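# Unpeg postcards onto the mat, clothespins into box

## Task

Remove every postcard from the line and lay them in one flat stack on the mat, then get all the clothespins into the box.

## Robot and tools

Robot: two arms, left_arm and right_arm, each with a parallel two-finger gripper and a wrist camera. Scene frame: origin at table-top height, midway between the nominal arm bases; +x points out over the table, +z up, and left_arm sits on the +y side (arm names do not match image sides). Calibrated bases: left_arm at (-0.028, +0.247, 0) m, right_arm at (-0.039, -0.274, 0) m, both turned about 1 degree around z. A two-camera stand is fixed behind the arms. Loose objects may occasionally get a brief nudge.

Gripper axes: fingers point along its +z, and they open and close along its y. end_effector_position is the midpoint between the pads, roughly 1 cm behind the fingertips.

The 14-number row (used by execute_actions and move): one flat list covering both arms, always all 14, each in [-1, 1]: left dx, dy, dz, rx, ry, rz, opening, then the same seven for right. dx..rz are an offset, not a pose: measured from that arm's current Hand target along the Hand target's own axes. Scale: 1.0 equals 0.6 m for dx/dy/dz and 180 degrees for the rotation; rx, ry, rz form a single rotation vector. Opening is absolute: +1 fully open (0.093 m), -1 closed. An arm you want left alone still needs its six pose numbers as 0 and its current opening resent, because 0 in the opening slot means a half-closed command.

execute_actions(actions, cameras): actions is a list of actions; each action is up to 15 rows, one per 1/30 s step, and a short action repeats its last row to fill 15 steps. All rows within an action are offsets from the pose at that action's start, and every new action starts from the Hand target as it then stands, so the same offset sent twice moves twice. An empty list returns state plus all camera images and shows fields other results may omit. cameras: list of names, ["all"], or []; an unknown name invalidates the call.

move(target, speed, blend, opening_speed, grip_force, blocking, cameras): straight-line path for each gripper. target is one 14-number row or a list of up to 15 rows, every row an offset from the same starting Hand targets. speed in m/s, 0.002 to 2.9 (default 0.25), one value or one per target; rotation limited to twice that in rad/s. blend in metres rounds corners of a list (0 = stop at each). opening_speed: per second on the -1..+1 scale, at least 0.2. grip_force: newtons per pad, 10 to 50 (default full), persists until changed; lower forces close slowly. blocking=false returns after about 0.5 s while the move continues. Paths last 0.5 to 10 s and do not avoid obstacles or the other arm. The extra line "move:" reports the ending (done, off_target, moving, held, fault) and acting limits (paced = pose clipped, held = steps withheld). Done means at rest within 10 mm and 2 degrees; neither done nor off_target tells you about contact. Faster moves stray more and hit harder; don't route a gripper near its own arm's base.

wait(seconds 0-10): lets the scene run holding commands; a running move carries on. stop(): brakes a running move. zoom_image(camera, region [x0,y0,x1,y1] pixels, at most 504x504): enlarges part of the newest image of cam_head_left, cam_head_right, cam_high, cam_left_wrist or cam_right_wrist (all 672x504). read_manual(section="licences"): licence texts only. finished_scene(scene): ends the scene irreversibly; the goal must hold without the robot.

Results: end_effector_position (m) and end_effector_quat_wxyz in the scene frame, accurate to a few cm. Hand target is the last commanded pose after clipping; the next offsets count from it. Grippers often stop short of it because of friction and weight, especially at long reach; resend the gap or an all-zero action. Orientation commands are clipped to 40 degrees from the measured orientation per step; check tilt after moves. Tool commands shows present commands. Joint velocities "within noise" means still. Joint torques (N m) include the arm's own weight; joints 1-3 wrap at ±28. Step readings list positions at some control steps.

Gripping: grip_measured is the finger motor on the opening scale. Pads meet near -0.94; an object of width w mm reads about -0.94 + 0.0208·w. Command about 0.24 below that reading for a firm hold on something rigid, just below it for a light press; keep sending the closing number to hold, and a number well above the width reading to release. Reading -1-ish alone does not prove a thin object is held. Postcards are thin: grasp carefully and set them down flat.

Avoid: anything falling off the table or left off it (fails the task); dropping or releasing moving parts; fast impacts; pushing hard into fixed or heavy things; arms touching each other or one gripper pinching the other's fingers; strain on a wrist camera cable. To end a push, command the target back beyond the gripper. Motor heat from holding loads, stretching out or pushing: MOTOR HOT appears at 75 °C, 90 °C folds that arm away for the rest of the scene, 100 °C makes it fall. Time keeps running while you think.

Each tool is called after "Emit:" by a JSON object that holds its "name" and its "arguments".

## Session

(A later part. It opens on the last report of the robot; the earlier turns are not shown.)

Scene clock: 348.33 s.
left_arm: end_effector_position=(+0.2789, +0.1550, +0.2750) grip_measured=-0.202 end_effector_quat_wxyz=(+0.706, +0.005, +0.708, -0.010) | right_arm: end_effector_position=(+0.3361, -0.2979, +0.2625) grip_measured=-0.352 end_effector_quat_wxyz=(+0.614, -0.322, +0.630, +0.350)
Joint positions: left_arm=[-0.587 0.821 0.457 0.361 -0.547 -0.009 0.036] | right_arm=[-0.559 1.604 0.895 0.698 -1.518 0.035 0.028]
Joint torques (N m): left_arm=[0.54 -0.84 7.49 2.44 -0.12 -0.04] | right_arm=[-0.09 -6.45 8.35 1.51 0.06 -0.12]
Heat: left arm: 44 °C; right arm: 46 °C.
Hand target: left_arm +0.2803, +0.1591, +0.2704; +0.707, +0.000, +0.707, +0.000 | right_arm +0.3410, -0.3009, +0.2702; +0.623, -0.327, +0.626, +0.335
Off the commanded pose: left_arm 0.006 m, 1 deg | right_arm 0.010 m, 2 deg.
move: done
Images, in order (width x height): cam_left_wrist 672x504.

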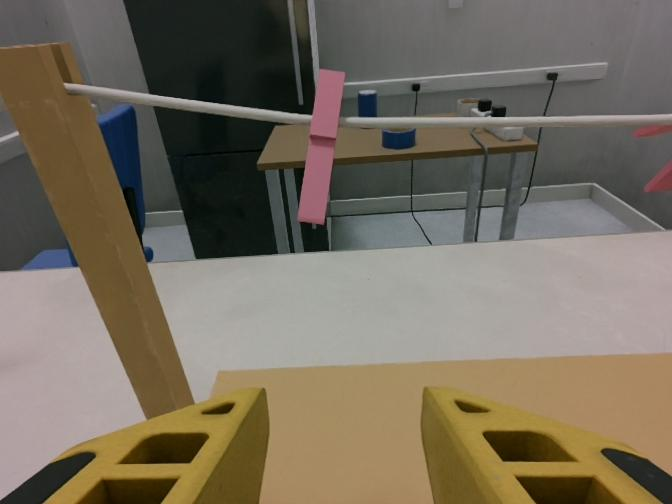

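Emit:
{"name": "move", "arguments": {"target": [-0.012,0.02,0.15,0,0,0,-0.2,0,0,0,0,0,0,-0.35], "cameras": ["cam_left_wrist","cam_right_wrist"], "speed": 0.15}}

Scene clock: 355.97 s.
left_arm: end_effector_position=(+0.3642, +0.1712, +0.2607) grip_measured=-0.202 end_effector_quat_wxyz=(+0.691, +0.003, +0.723, +0.003) | right_arm: end_effector_position=(+0.3361, -0.2979, +0.2625) grip_measured=-0.352 end_effector_quat_wxyz=(+0.614, -0.322, +0.630, +0.350)
Joint positions: left_arm=[-0.345 1.208 0.609 0.551 -0.325 -0.006 0.036] | right_arm=[-0.559 1.604 0.895 0.698 -1.518 0.035 0.028]
Joint torques (N m): left_arm=[0.53 -3.14 12.26 2.53 0.06 -0.04] | right_arm=[-0.09 -6.45 8.35 1.51 0.05 -0.13]
Heat: left arm: 44 °C; right arm: 46 °C.
Hand target: left_arm +0.3703, +0.1711, +0.2777; +0.707, +0.000, +0.707, +0.000 | right_arm +0.3410, -0.3009, +0.2702; +0.623, -0.327, +0.626, +0.335
Off the commanded pose: left_arm 0.018 m, 3 deg | right_arm 0.010 m, 2 deg.
move: off_target (left_arm)
Images, in order (width x height): cam_left_wrist 672x504, cam_right_wrist 672x504.

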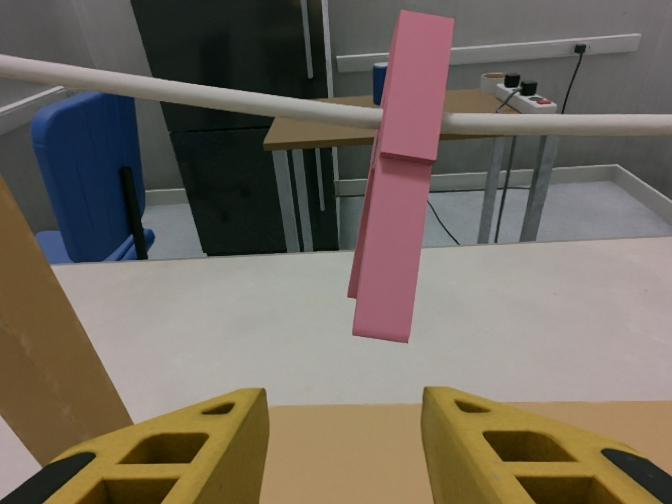

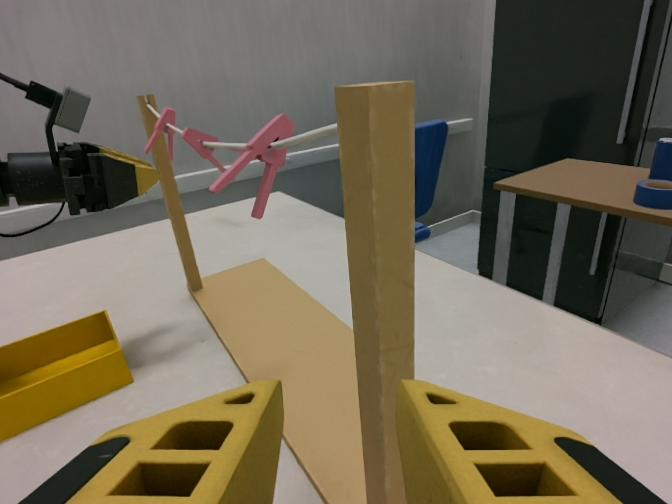

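Emit:
{"name": "move", "arguments": {"target": [[0,-0.024,0.02,0,0,0,-0.2,0,0,0,0,0,0,-0.35],[0,-0.024,0.08,0,0,0,-0.2,0,0,0,0,0,0,-0.35]], "cameras": ["cam_left_wrist","cam_right_wrist"], "speed": 0.1}}

Scene clock: 360.27 s.
left_arm: end_effector_position=(+0.4114, +0.1566, +0.2628) grip_measured=-0.202 end_effector_quat_wxyz=(+0.692, +0.003, +0.722, +0.003) | right_arm: end_effector_position=(+0.3361, -0.2979, +0.2625) grip_measured=-0.352 end_effector_quat_wxyz=(+0.614, -0.322, +0.630, +0.350)
Joint positions: left_arm=[-0.34 1.422 0.768 0.61 -0.321 -0.006 0.036] | right_arm=[-0.559 1.604 0.895 0.698 -1.518 0.035 0.028]
Joint torques (N m): left_arm=[0.46 -4.52 12.19 2.57 0.07 -0.03] | right_arm=[-0.09 -6.45 8.35 1.51 0.05 -0.12]
Heat: left arm: 44 °C; right arm: 46 °C.
Hand target: left_arm +0.4183, +0.1566, +0.2776; +0.707, +0.000, +0.707, +0.000 | right_arm +0.3410, -0.3009, +0.2702; +0.623, -0.327, +0.626, +0.335
Off the commanded pose: left_arm 0.016 m, 2 deg | right_arm 0.010 m, 2 deg.
move: off_target (left_arm)
Images, in order (width x height): cam_left_wrist 672x504, cam_right_wrist 672x504.

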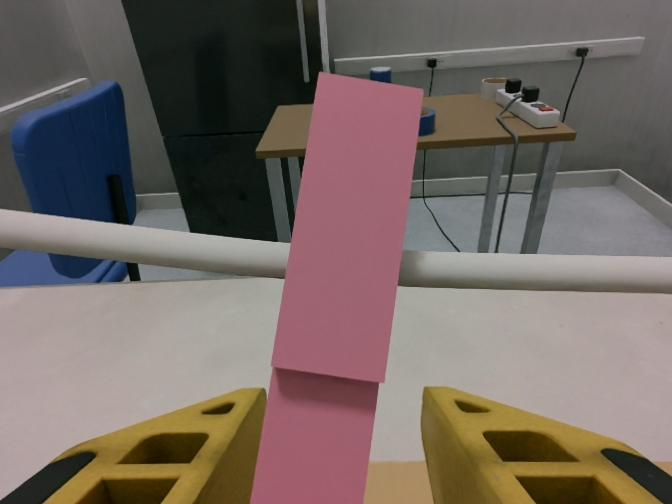

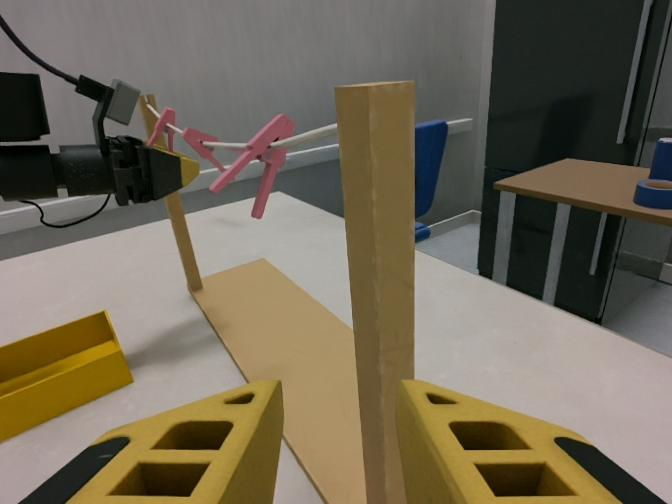

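Emit:
{"name": "move", "arguments": {"target": [[0,0,0.015,0,0,0,-0.2,0,0,0,0,0,0,-0.35],[0,0,0.015,0,0,0,-1,0,0,0,0,0,0,-0.35],[0.1,0,0.0,0,0,0,-1,0,0,0,0,0,0,-0.35]], "cameras": ["cam_left_wrist","cam_right_wrist","cam_head_right"], "speed": 0.08}}

Scene clock: 366.63 s.
left_arm: end_effector_position=(+0.4174, +0.1573, +0.2529) grip_measured=-0.942 end_effector_quat_wxyz=(+0.740, -0.012, +0.673, -0.014) | right_arm: end_effector_position=(+0.3361, -0.2979, +0.2625) grip_measured=-0.352 end_effector_quat_wxyz=(+0.614, -0.322, +0.630, +0.350)
Joint positions: left_arm=[-0.331 1.547 0.681 0.965 -0.311 -0.006 0] | right_arm=[-0.559 1.604 0.895 0.698 -1.518 0.035 0.028]
Joint torques (N m): left_arm=[-0.46 -4.04 4.86 1.81 -0.01 -0.04] | right_arm=[-0.09 -6.45 8.35 1.51 0.05 -0.12]
Heat: left arm: 45 °C; right arm: 46 °C.
Hand target: left_arm +0.4183, +0.1566, +0.2175; +0.707, +0.000, +0.707, +0.000 | right_arm +0.3410, -0.3009, +0.2702; +0.623, -0.327, +0.626, +0.335
Off the commanded pose: left_arm 0.035 m, 6 deg | right_arm 0.010 m, 2 deg.
move: off_target (left_arm); target 2's new opening was sent with left_arm's hand 0.016 m and 2 deg from that target
Images, in order (width x height): cam_head_right 672x504, cam_left_wrist 672x504, cam_right_wrist 672x504.

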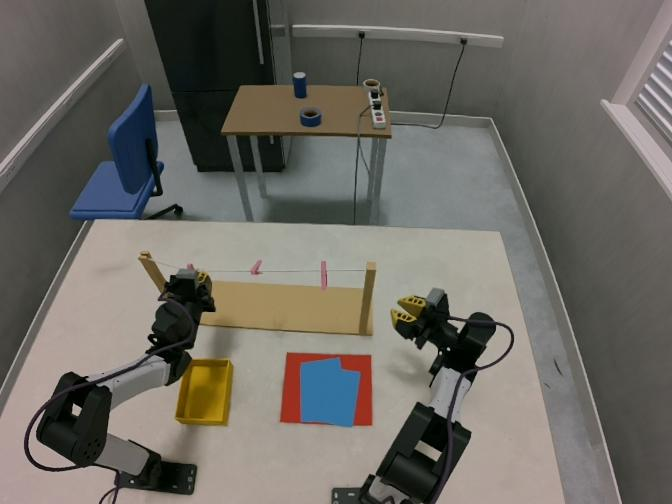

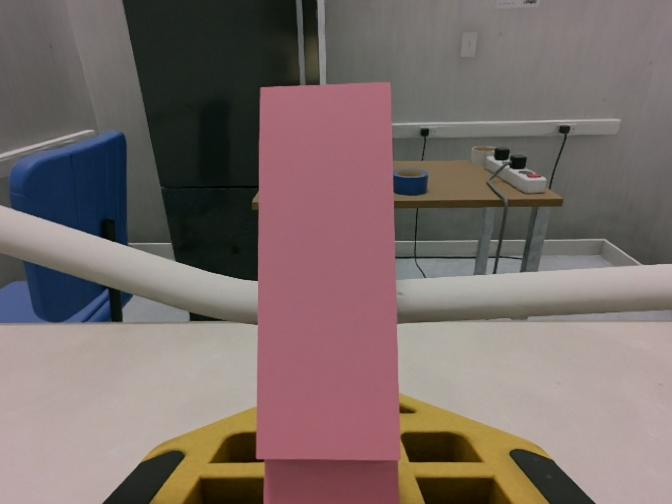

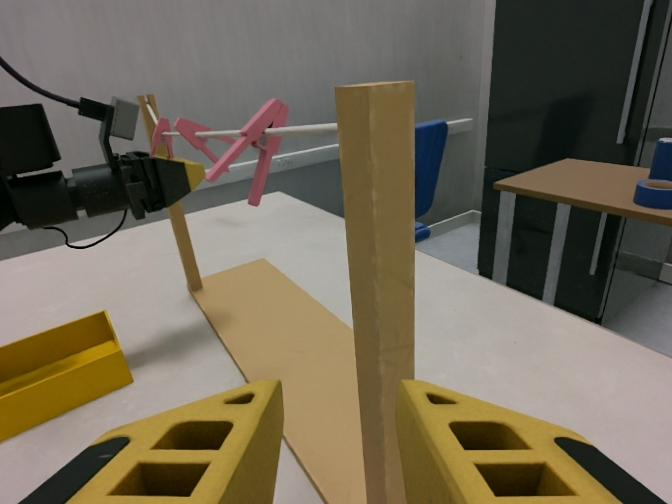

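Emit:
{"name": "move", "arguments": {"target": [0.06,0,0,0,0,0,-1,0,0,0,0,0,0,-0.35], "cameras": ["cam_left_wrist","cam_head_right"], "speed": 0.06}}

Scene clock: 370.50 s.
left_arm: end_effector_position=(+0.4107, +0.1579, +0.2514) grip_measured=-0.942 end_effector_quat_wxyz=(+0.778, -0.019, +0.627, -0.026) | right_arm: end_effector_position=(+0.3361, -0.2979, +0.2625) grip_measured=-0.352 end_effector_quat_wxyz=(+0.614, -0.322, +0.630, +0.350)
Joint positions: left_arm=[-0.331 1.636 0.613 1.247 -0.301 0.004 0] | right_arm=[-0.559 1.604 0.895 0.698 -1.518 0.035 0.028]
Joint torques (N m): left_arm=[-0.47 -2.71 2.66 0.84 -0.11 -0.1] | right_arm=[-0.1 -6.45 8.35 1.51 0.06 -0.12]
Heat: left arm: 45 °C; right arm: 46 °C.
Hand target: left_arm +0.4182, +0.1565, +0.1816; +0.707, +0.001, +0.707, +0.000 | right_arm +0.3410, -0.3009, +0.2702; +0.623, -0.327, +0.626, +0.335
Off the commanded pose: left_arm 0.070 m, 13 deg | right_arm 0.010 m, 2 deg.
move: off_target (left_arm)
Images, in order (width x height): cam_head_right 672x504, cam_left_wrist 672x504.

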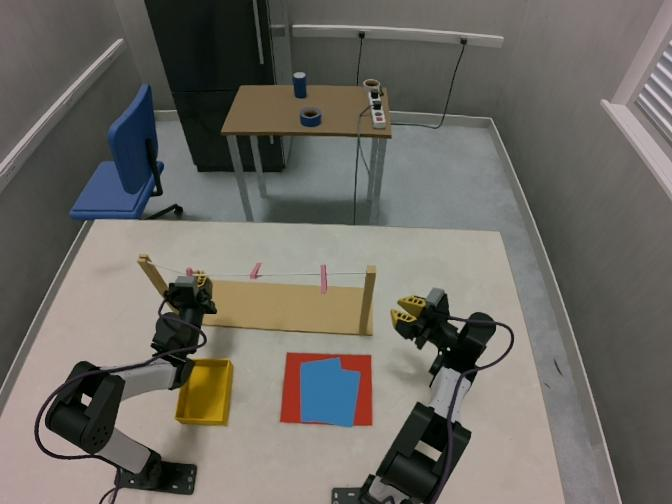

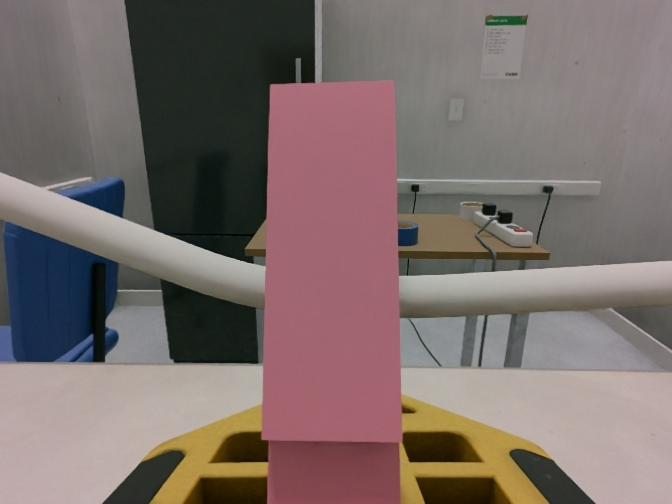

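Emit:
{"name": "move", "arguments": {"target": [[-0.15,0,0,0,0,0,-1,0,0,0,0,0,0,-0.35],[-0.15,0,0,0,0,0,-0.3,0,0,0,0,0,0,-0.35],[-0.15,0,-0.16,0,0,0,-0.3,0,0,0,0,0,0,-0.35],[-0.1,0.2,-0.35,0,0,0,-0.3,0.05,0.3,-0.3,0,0,0,0.1]], "cameras": ["all"], "speed": [0.06,0.06,0.1,0.25]}}

Scene clock: 384.30 s.
left_arm: end_effector_position=(+0.2081, +0.2763, +0.2486) grip_measured=-0.302 end_effector_quat_wxyz=(+0.714, +0.001, +0.701, +0.002) | right_arm: end_effector_position=(+0.1162, -0.3595, +0.2465) grip_measured=+0.098 end_effector_quat_wxyz=(+0.706, +0.072, +0.702, -0.059)
Joint positions: left_arm=[0.387 0.191 0.275 -0.065 0.406 -0.004 0.031] | right_arm=[-1.782 0.049 0.104 0.613 -1.564 0.688 0.05]
Joint torques (N m): left_arm=[0.65 1.24 7.94 2.15 0.12 -0.07] | right_arm=[-0.57 2.06 5.56 1.07 0.29 -0.06]
Heat: left arm: 44 °C; right arm: 45 °C.
Hand target: left_arm +0.2084, +0.2769, +0.2417; +0.707, +0.000, +0.707, +0.000 | right_arm +0.0907, -0.3487, +0.2422; +0.684, -0.174, +0.684, +0.185
Off the commanded pose: left_arm 0.007 m, 1 deg | right_arm 0.028 m, 66 deg; orientation clipped.
joint sent to its limit (right arm) — joint 5 (wrist yaw), lower limit. The joint targets are off in position and orientation.
move: off_target (right_arm); target 2's new opening was sent with left_arm's hand 0.018 m and 2 deg from that target; target 4's new opening was sent with right_arm's hand 0.028 m and 66 deg from that target; limits=paced

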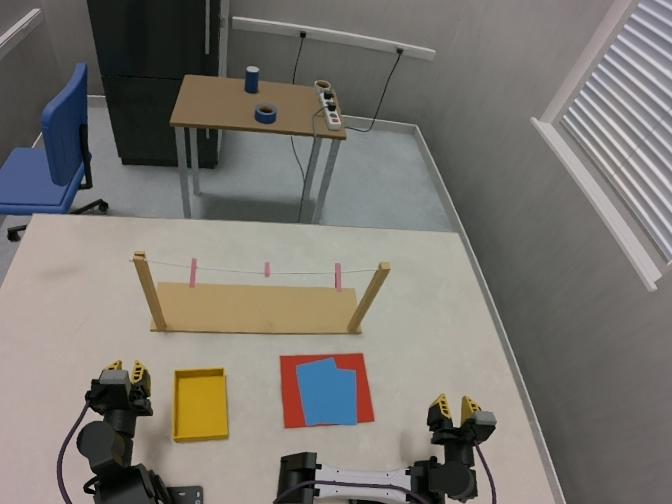

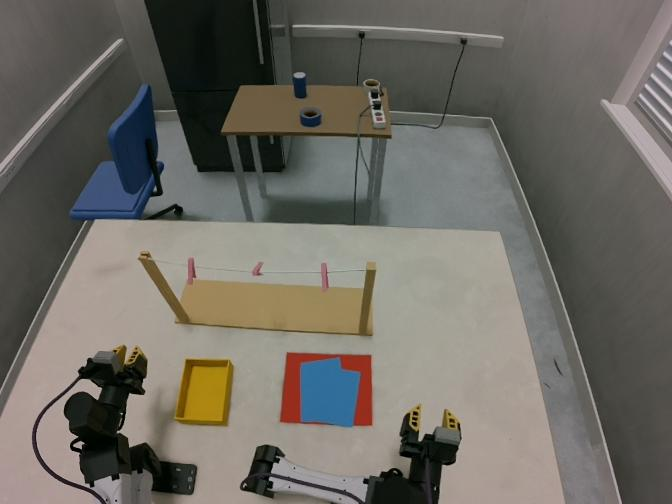

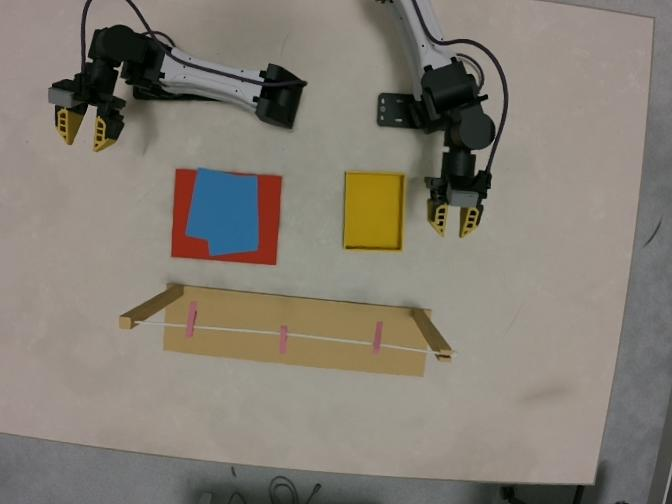

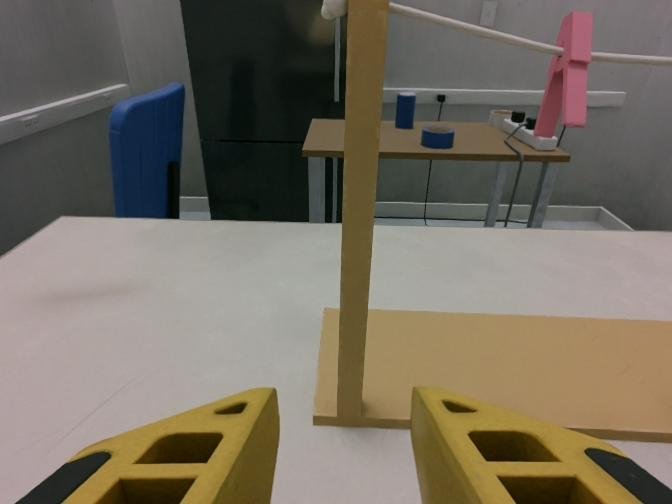

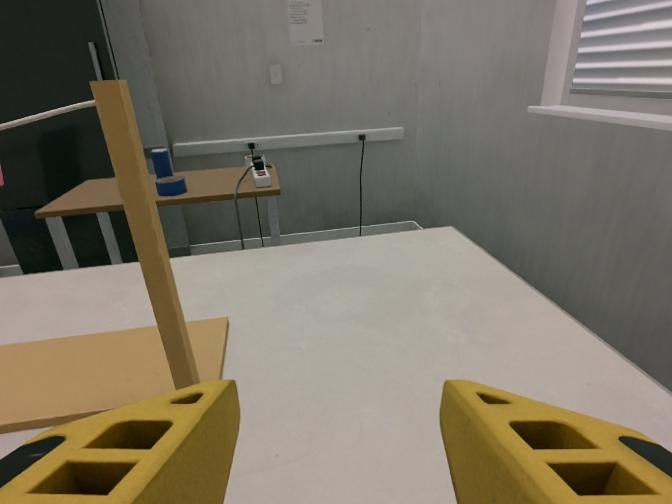

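Emit:
{"name": "move", "arguments": {"target": [[-0.038,-0.362,0.12,0.333,0,0,0,-0.05,-0.14,0.32,0.16,0,0,0.1],[-0.055,-0.578,0.257,0.333,0,0,0.2,-0.05,-0.14,0.32,0.16,0,0,0.1]], "cameras": ["all"], "blend": 0.03}}

Scene clock: 397.77 s.
left_arm: end_effector_position=(+0.3566, -0.0659, +0.2663) grip_measured=+0.198 end_effector_quat_wxyz=(+0.602, +0.353, +0.621, -0.356) | right_arm: end_effector_position=(+0.2951, -0.3260, +0.2526) grip_measured=+0.098 end_effector_quat_wxyz=(+0.688, +0.006, +0.725, +0.021)
Joint positions: left_arm=[-0.525 1.649 0.981 0.642 0.546 -0.004 0.055] | right_arm=[-0.356 0.898 0.44 0.402 -0.345 0.02 0.05]
Joint torques (N m): left_arm=[-0.61 -6.13 11.79 2.32 -0.1 -0.07] | right_arm=[0.42 -1.52 9.91 2.37 0.08 -0.15]
Heat: left arm: 44 °C; right arm: 44 °C.
Hand target: left_arm +0.3622, -0.0701, +0.2746; +0.612, +0.354, +0.613, -0.354 | right_arm +0.2994, -0.3279, +0.2716; +0.706, +0.001, +0.709, +0.009
Off the commanded pose: left_arm 0.011 m, 2 deg | right_arm 0.020 m, 3 deg.
move: off_target (left_arm, right_arm); target 2's new opening was sent with left_arm's hand 0.011 m and 2 deg from that target

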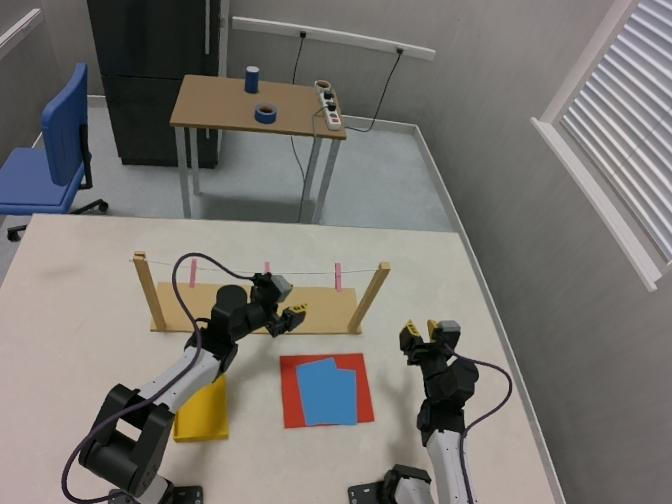

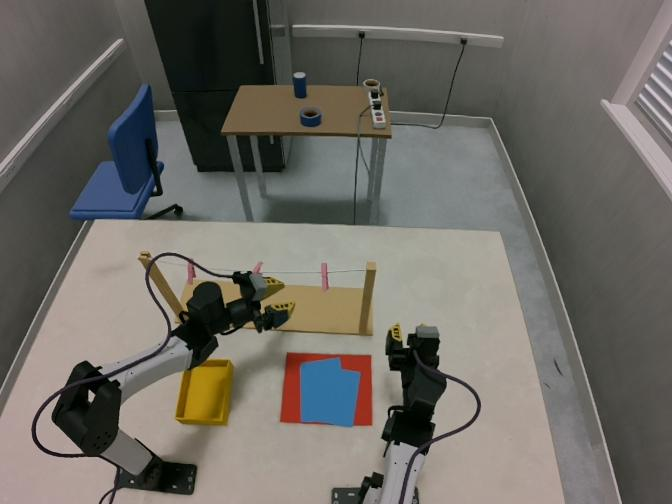

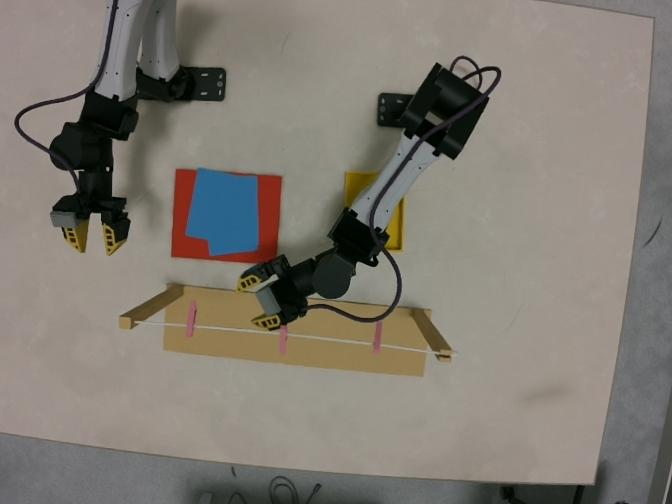

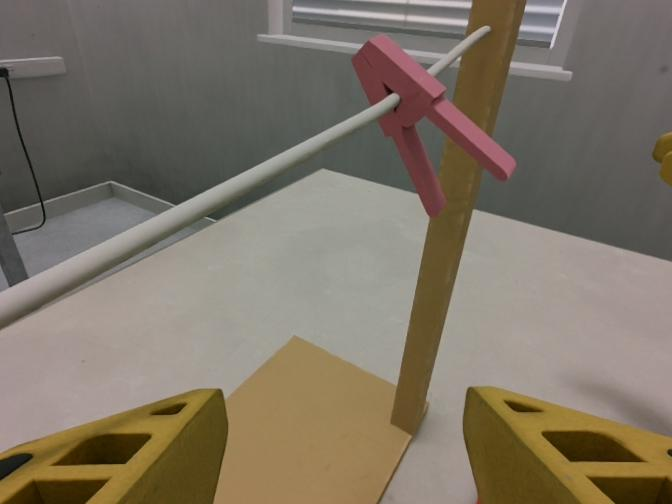

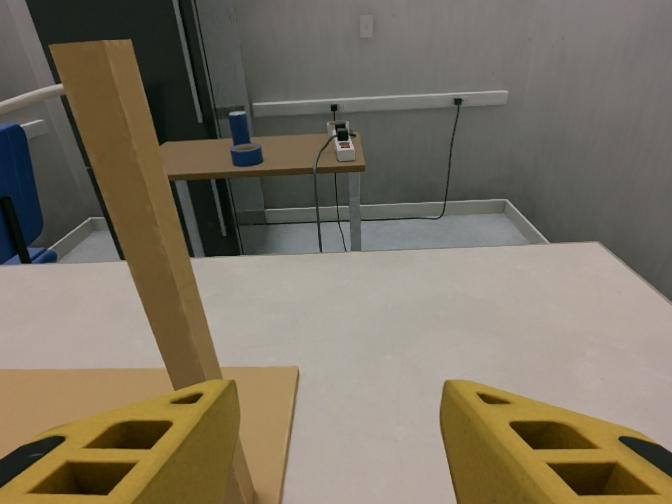

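Emit:
{"name": "move", "arguments": {"target": [-0.02,-0.06,0.03,0,0,0,0.2,0,0,0,0,0,0,0.1], "cameras": ["cam_left_wrist"], "speed": 0.15}}

Scene clock: 402.63 s.
left_arm: end_effector_position=(+0.3374, -0.1014, +0.2725) grip_measured=+0.198 end_effector_quat_wxyz=(+0.601, +0.355, +0.621, -0.356) | right_arm: end_effector_position=(+0.2951, -0.3260, +0.2526) grip_measured=+0.098 end_effector_quat_wxyz=(+0.688, +0.006, +0.725, +0.021)
Joint positions: left_arm=[-0.641 1.649 1.01 0.613 0.432 -0.004 0.055] | right_arm=[-0.356 0.898 0.44 0.402 -0.345 0.02 0.05]
Joint torques (N m): left_arm=[-0.39 -7.94 11.96 2.19 -0.09 -0.09] | right_arm=[0.42 -1.52 9.91 2.37 0.08 -0.15]
Heat: left arm: 45 °C; right arm: 46 °C.
Hand target: left_arm +0.3401, -0.1036, +0.2865; +0.612, +0.353, +0.613, -0.354 | right_arm +0.2994, -0.3279, +0.2716; +0.706, +0.001, +0.709, +0.009
Off the commanded pose: left_arm 0.015 m, 2 deg | right_arm 0.020 m, 3 deg.
move: off_target (left_arm, right_arm)
Images, in order (width x height): cam_left_wrist 672x504.

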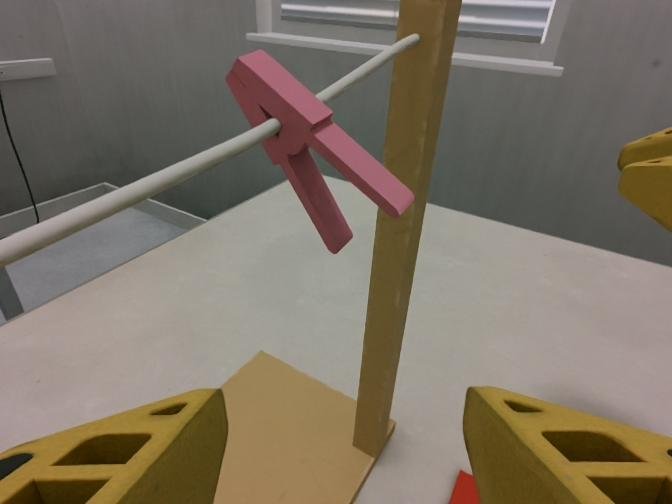

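Emit:
{"name": "move", "arguments": {"target": [[-0.03,-0.015,0,0,0,-0.15,0.2,0,0,0,0,0,0,0.1],[-0.03,-0.015,0.115,0,0,-0.15,0.2,0,0,0,0,0,0,0.1]], "cameras": ["cam_left_wrist","cam_right_wrist","cam_head_right"], "speed": 0.1}}

Scene clock: 413.73 s.
left_arm: end_effector_position=(+0.3634, -0.1621, +0.3023) grip_measured=+0.198 end_effector_quat_wxyz=(+0.512, +0.203, +0.678, -0.487) | right_arm: end_effector_position=(+0.2951, -0.3260, +0.2526) grip_measured=+0.098 end_effector_quat_wxyz=(+0.688, +0.006, +0.725, +0.021)
Joint positions: left_arm=[-0.726 1.829 1.324 0.502 0.344 -0.468 0.055] | right_arm=[-0.356 0.898 0.44 0.402 -0.345 0.02 0.05]
Joint torques (N m): left_arm=[-0.79 -7.75 12.36 2.15 -0.08 -0.12] | right_arm=[0.42 -1.52 9.91 2.36 0.08 -0.15]
Heat: left arm: 47 °C; right arm: 48 °C.
Hand target: left_arm +0.3668, -0.1680, +0.3047; +0.513, +0.201, +0.678, -0.487 | right_arm +0.2994, -0.3279, +0.2716; +0.706, +0.001, +0.709, +0.009
Off the commanded pose: left_arm 0.007 m, 0 deg | right_arm 0.020 m, 3 deg.
move: off_target (right_arm)
Images, in order (width x height): cam_head_right 672x504, cam_left_wrist 672x504, cam_right_wrist 672x504.

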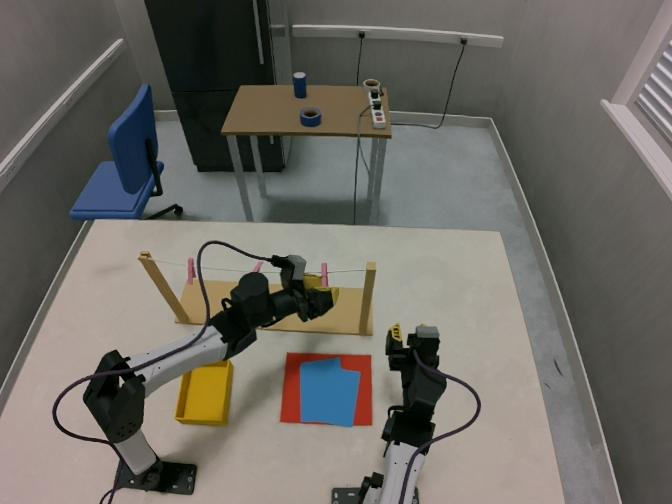

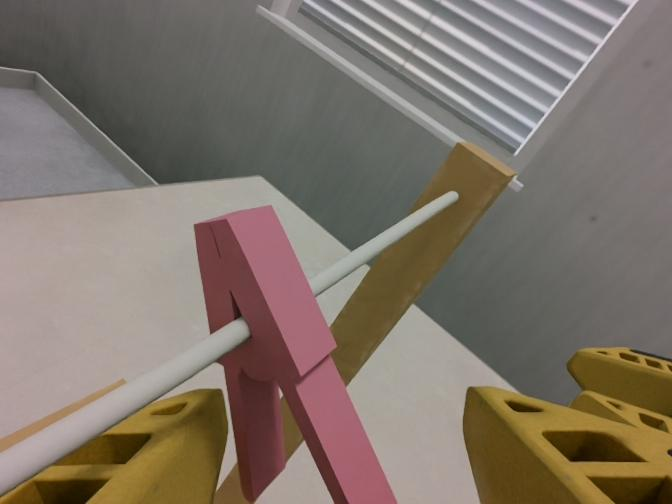

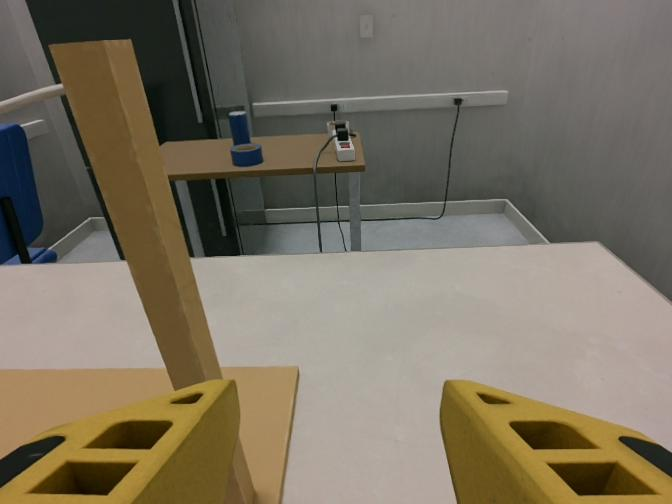

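Emit:
{"name": "move", "arguments": {"target": [[0,0,0.01,0,0,0,-1,0,0,0,0,0,0,0.1],[0.08,-0.025,0.01,0,0,0,-1,0,0,0,0,0,0,0.1]], "cameras": ["cam_left_wrist","cam_high","cam_head_right"], "speed": 0.06, "grip_force": 50}}

Scene clock: 419.00 s.
left_arm: end_effector_position=(+0.3386, -0.1886, +0.2792) grip_measured=-0.890 end_effector_quat_wxyz=(+0.513, +0.204, +0.676, -0.488) | right_arm: end_effector_position=(+0.2951, -0.3260, +0.2526) grip_measured=+0.098 end_effector_quat_wxyz=(+0.688, +0.006, +0.725, +0.021)
Joint positions: left_arm=[-0.815 1.858 1.259 0.603 0.258 -0.468 0.002] | right_arm=[-0.356 0.898 0.44 0.402 -0.345 0.02 0.05]
Joint torques (N m): left_arm=[-0.55 -7.98 7.39 2.56 -0.09 -0.14] | right_arm=[0.4 -1.52 9.91 2.36 0.08 -0.15]
Heat: left arm: 47 °C; right arm: 49 °C.
Hand target: left_arm +0.3392, -0.1908, +0.2688; +0.513, +0.201, +0.678, -0.487 | right_arm +0.2994, -0.3279, +0.2716; +0.706, +0.001, +0.709, +0.009
Off the commanded pose: left_arm 0.011 m, 0 deg | right_arm 0.020 m, 3 deg.
move: off_target (left_arm, right_arm)
Images, in order (width x height): cam_head_right 672x504, cam_high 672x504, cam_left_wrist 672x504.

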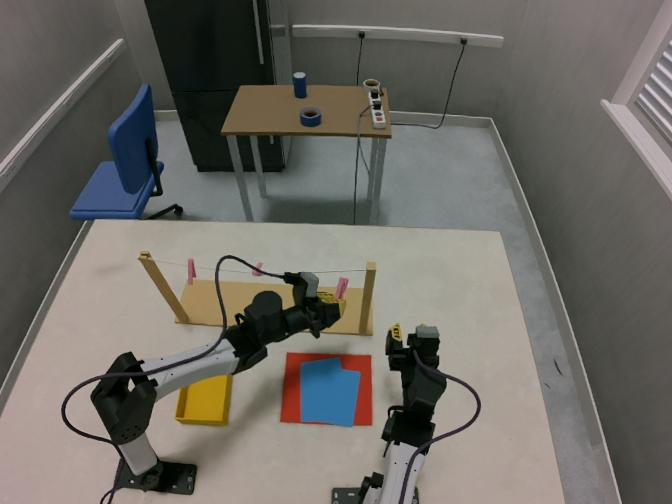

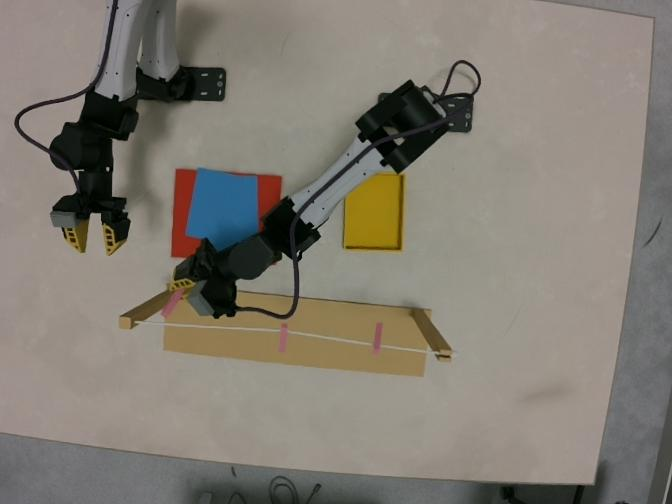

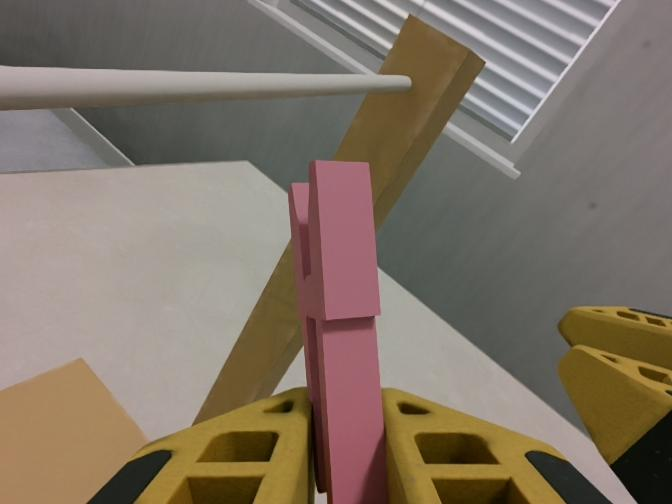

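Emit:
{"name": "move", "arguments": {"target": [[-0.022,0.04,-0.342,-0.358,0.195,-0.031,-1,0,0,0,0,0,0,0.1],[0.11,0.187,-0.666,-0.358,0.195,-0.031,-1,0,0,0,0,0,0,0.1],[0.2,0.231,-0.666,-0.358,0.195,-0.031,-1,0,0,0,0,0,0,0.1]], "cameras": ["cam_left_wrist","cam_high","cam_head_right"], "speed": 0.22, "blend": 0.02}}

Scene clock: 432.70 s.
left_arm: end_effector_position=(+0.2002, +0.1882, +0.1036) grip_measured=-0.888 end_effector_quat_wxyz=(+0.303, -0.002, +0.953, -0.001) | right_arm: end_effector_position=(+0.2951, -0.3260, +0.2526) grip_measured=+0.098 end_effector_quat_wxyz=(+0.688, +0.006, +0.725, +0.021)
Joint positions: left_arm=[-0.44 0.878 0.584 -0.703 -0.237 -0.354 0.003] | right_arm=[-0.356 0.898 0.44 0.402 -0.345 0.02 0.05]
Joint torques (N m): left_arm=[0.65 -1.42 7.15 1.61 -0.09 0.03] | right_arm=[0.42 -1.52 9.91 2.36 0.08 -0.15]
Heat: left arm: 46 °C; right arm: 50 °C.
Hand target: left_arm +0.1992, +0.1899, +0.0989; +0.300, +0.000, +0.954, +0.000 | right_arm +0.2994, -0.3279, +0.2716; +0.706, +0.001, +0.709, +0.009
Off the commanded pose: left_arm 0.005 m, 0 deg | right_arm 0.020 m, 3 deg.
move: off_target (right_arm)
Images, in order (width x height): cam_head_right 672x504, cam_high 672x504, cam_left_wrist 672x504.

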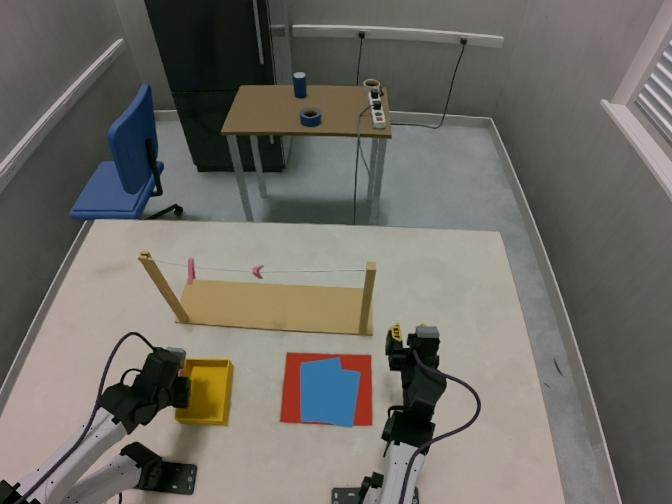

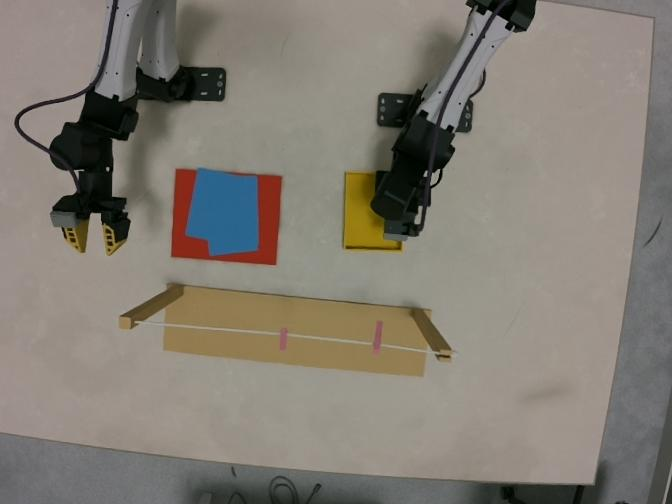

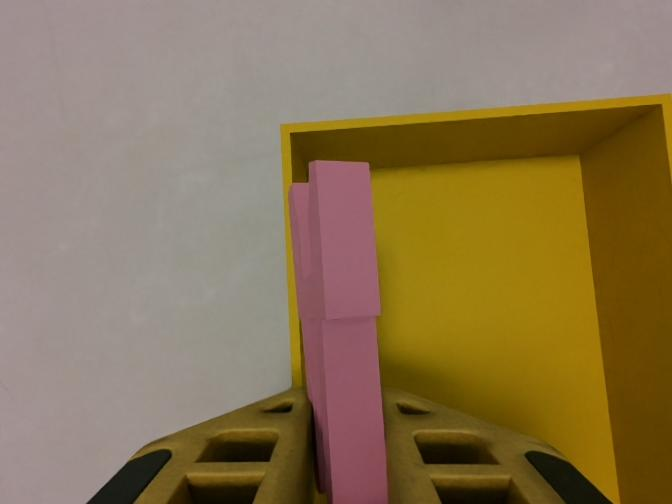

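Emit:
{"name": "move", "arguments": {"target": [[0,-0.092,0,0,0,0,-1,0,0,0,0,0,0,0.1],[0.05,-0.092,0.068,0,0,0,-1,0,0,0,0,0,0,0.1],[0.05,-0.092,0.068,0,0,0,-0.35,0,0,0,0,0,0,0.1],[-0.1,-0.092,-0.15,0,0,0,-0.35,0,0,0,0,0,0,0.1]], "cameras": ["cam_left_wrist"], "speed": 0.12}}

Scene clock: 440.97 s.
left_arm: end_effector_position=(+0.1983, +0.1348, +0.2029) grip_measured=-0.350 end_effector_quat_wxyz=(+0.302, +0.001, +0.953, -0.005) | right_arm: end_effector_position=(+0.2951, -0.3260, +0.2526) grip_measured=+0.098 end_effector_quat_wxyz=(+0.688, +0.006, +0.725, +0.021)
Joint positions: left_arm=[-0.725 1.057 1.066 -1.082 -0.374 -0.608 0.028] | right_arm=[-0.356 0.898 0.44 0.402 -0.345 0.02 0.05]
Joint torques (N m): left_arm=[-1.39 -1.48 10.67 1.07 -0.41 -0.25] | right_arm=[0.42 -1.52 9.91 2.37 0.08 -0.15]
Heat: left arm: 46 °C; right arm: 50 °C.
Hand target: left_arm +0.1969, +0.1347, +0.2071; +0.300, +0.000, +0.954, +0.000 | right_arm +0.2994, -0.3279, +0.2716; +0.706, +0.001, +0.709, +0.009
Off the commanded pose: left_arm 0.004 m, 1 deg | right_arm 0.020 m, 3 deg.
move: off_target (right_arm)
Images, in order (width x height): cam_left_wrist 672x504.

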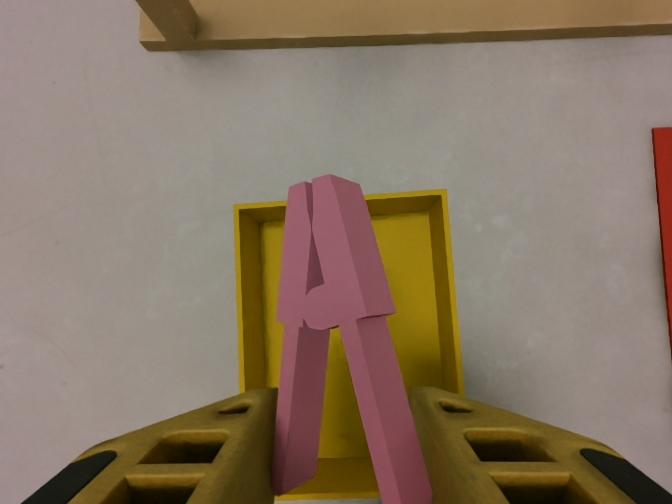

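Emit:
{"name": "move", "arguments": {"target": [[0.15,0,0.218,0,0,0,-0.35,0,0,0,0,0,0,0.1],[0.15,0,0.218,0,0,0,0.25,0,0,0,0,0,0,0.1],[0,0,0,0,0,0,0.25,0,0,0,0,0,0,0.1]], "cameras": ["cam_left_wrist"], "speed": 0.12}}

Scene clock: 447.83 s.
left_arm: end_effector_position=(+0.1986, +0.1349, +0.2032) grip_measured=+0.248 end_effector_quat_wxyz=(+0.303, +0.000, +0.953, -0.005) | right_arm: end_effector_position=(+0.2951, -0.3260, +0.2526) grip_measured=+0.098 end_effector_quat_wxyz=(+0.688, +0.006, +0.725, +0.021)
Joint positions: left_arm=[-0.725 1.057 1.067 -1.081 -0.376 -0.609 0.057] | right_arm=[-0.356 0.898 0.44 0.402 -0.345 0.02 0.05]
Joint torques (N m): left_arm=[-1.37 -1.59 10.74 1.1 -0.32 -0.25] | right_arm=[0.42 -1.52 9.91 2.37 0.08 -0.15]
Heat: left arm: 46 °C; right arm: 51 °C.
Hand target: left_arm +0.1969, +0.1347, +0.2071; +0.300, +0.000, +0.954, +0.000 | right_arm +0.2994, -0.3279, +0.2716; +0.706, +0.001, +0.709, +0.009
Off the commanded pose: left_arm 0.004 m, 1 deg | right_arm 0.020 m, 3 deg.
move: off_target (right_arm)
Images, in order (width x height): cam_left_wrist 672x504.

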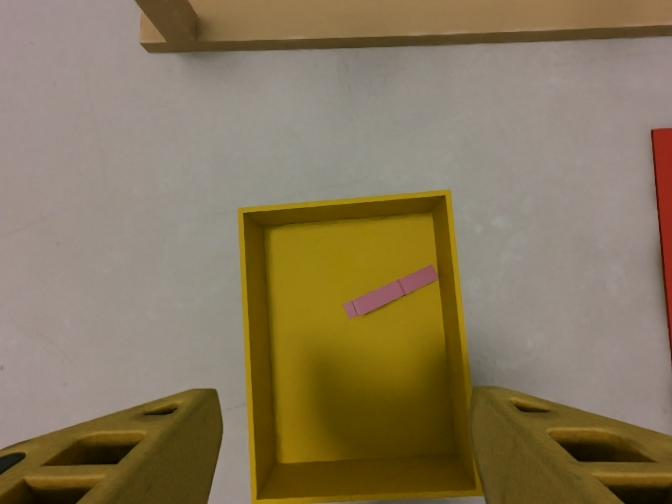

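Emit:
{"name": "move", "arguments": {"target": [-0.28,-0.153,0.038,0.307,-0.276,0.16,0.2,0,0,0,0,0,0,0.1], "cameras": ["cam_left_wrist"]}}

Scene clock: 454.67 s.
left_arm: end_effector_position=(+0.3419, +0.0422, +0.2723) grip_measured=+0.202 end_effector_quat_wxyz=(+0.598, +0.350, +0.626, -0.356) | right_arm: end_effector_position=(+0.2951, -0.3260, +0.2526) grip_measured=+0.098 end_effector_quat_wxyz=(+0.688, +0.006, +0.725, +0.021)
Joint positions: left_arm=[-0.223 1.434 0.81 0.578 0.843 0.006 0.055] | right_arm=[-0.356 0.898 0.44 0.402 -0.345 0.02 0.05]
Joint torques (N m): left_arm=[0.4 -4.48 11.97 2.26 0.15 -0.17] | right_arm=[0.42 -1.52 9.89 2.37 0.08 -0.15]
Heat: left arm: 46 °C; right arm: 51 °C.
Hand target: left_arm +0.3477, +0.0428, +0.2847; +0.611, +0.354, +0.612, -0.354 | right_arm +0.2994, -0.3279, +0.2716; +0.706, +0.001, +0.709, +0.009
Off the commanded pose: left_arm 0.014 m, 2 deg | right_arm 0.020 m, 3 deg.
move: off_target (left_arm, right_arm)
Images, in order (width x height): cam_left_wrist 672x504.

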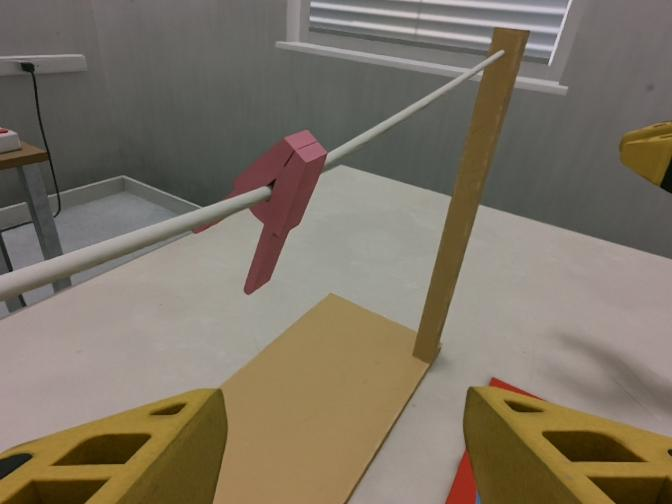

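Emit:
{"name": "move", "arguments": {"target": [[-0.07,0.018,0.068,0,0,0,-1,0,0,0,0,0,0,0.1],[-0.07,0.09,0.11,0,0,0,-1,0,0,0,0,0,0,0.1]], "cameras": ["cam_left_wrist","cam_right_wrist","cam_head_left"], "speed": 0.08}}

Scene clock: 468.50 s.
left_arm: end_effector_position=(+0.4179, +0.0099, +0.3218) grip_measured=-0.980 end_effector_quat_wxyz=(+0.606, +0.359, +0.613, -0.359) | right_arm: end_effector_position=(+0.2952, -0.3260, +0.2527) grip_measured=+0.098 end_effector_quat_wxyz=(+0.688, +0.006, +0.725, +0.021)
Joint positions: left_arm=[-0.261 1.701 1.256 0.434 0.823 0.002 0] | right_arm=[-0.356 0.898 0.44 0.402 -0.345 0.02 0.05]
Joint torques (N m): left_arm=[0.46 -6.52 12.67 2.02 -0.08 -0.15] | right_arm=[0.42 -1.52 9.91 2.36 0.08 -0.15]
Heat: left arm: 48 °C; right arm: 52 °C.
Hand target: left_arm +0.4274, +0.0125, +0.3264; +0.611, +0.354, +0.612, -0.354 | right_arm +0.2994, -0.3279, +0.2716; +0.706, +0.001, +0.709, +0.009
Off the commanded pose: left_arm 0.011 m, 1 deg | right_arm 0.019 m, 3 deg.
move: off_target (left_arm, right_arm)
Images, in order (width x height): cam_head_left 672x504, cam_left_wrist 672x504, cam_right_wrist 672x504.

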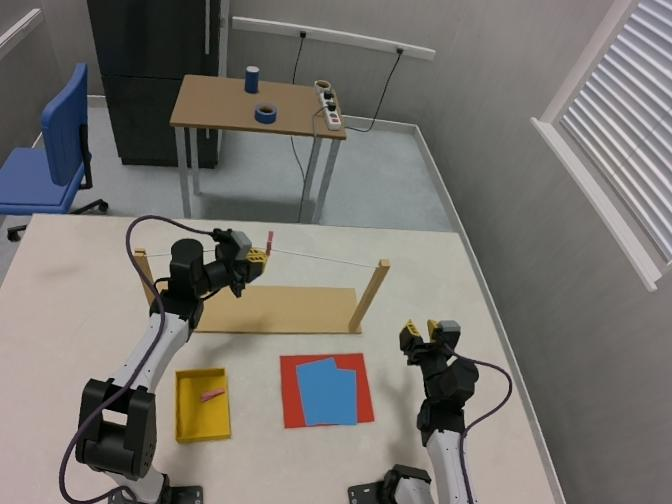

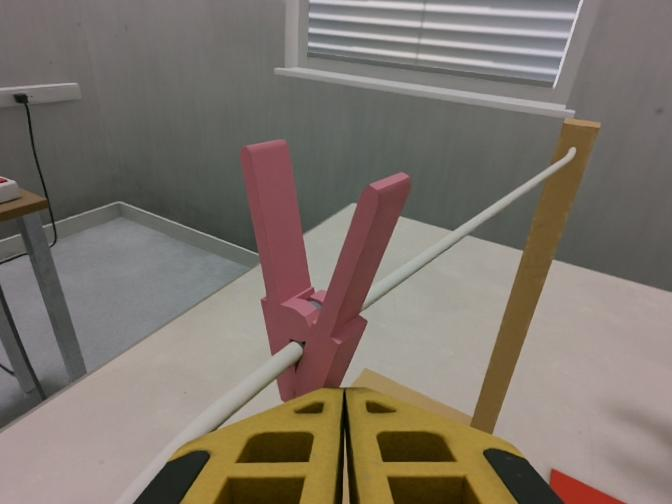

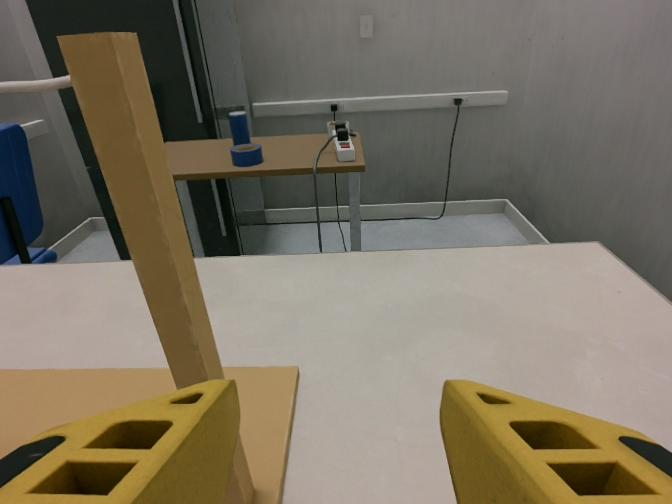

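Emit:
{"name": "move", "arguments": {"target": [[0,-0.04,-0.08,0,0,0,-1,0,0,0,0,0,0,0.1],[-0.05,-0.04,-0.08,0,0,0,0.2,0,0,0,0,0,0,0.1]], "cameras": ["cam_left_wrist"], "speed": 0.06}}

Scene clock: 473.93 s.
left_arm: end_effector_position=(+0.3867, +0.0387, +0.3358) grip_measured=+0.198 end_effector_quat_wxyz=(+0.598, +0.349, +0.626, -0.358) | right_arm: end_effector_position=(+0.2952, -0.3260, +0.2527) grip_measured=+0.098 end_effector_quat_wxyz=(+0.688, +0.006, +0.725, +0.021)
Joint positions: left_arm=[-0.206 1.543 1.168 0.332 0.86 0.002 0.055] | right_arm=[-0.356 0.898 0.44 0.402 -0.345 0.02 0.05]
Joint torques (N m): left_arm=[0.73 -8.91 11.97 1.92 0.16 -0.11] | right_arm=[0.42 -1.51 9.91 2.37 0.08 -0.15]
Heat: left arm: 48 °C; right arm: 52 °C.
Hand target: left_arm +0.3828, +0.0422, +0.3566; +0.612, +0.354, +0.612, -0.354 | right_arm +0.2994, -0.3279, +0.2716; +0.706, +0.001, +0.709, +0.009
Off the commanded pose: left_arm 0.021 m, 2 deg | right_arm 0.020 m, 3 deg.
move: off_target (left_arm, right_arm); target 2's new opening was sent with left_arm's hand 0.021 m and 2 deg from that target
Images, in order (width x height): cam_left_wrist 672x504.

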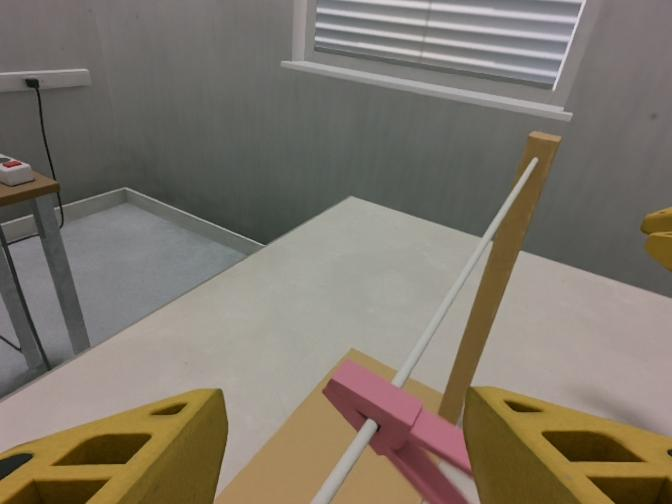

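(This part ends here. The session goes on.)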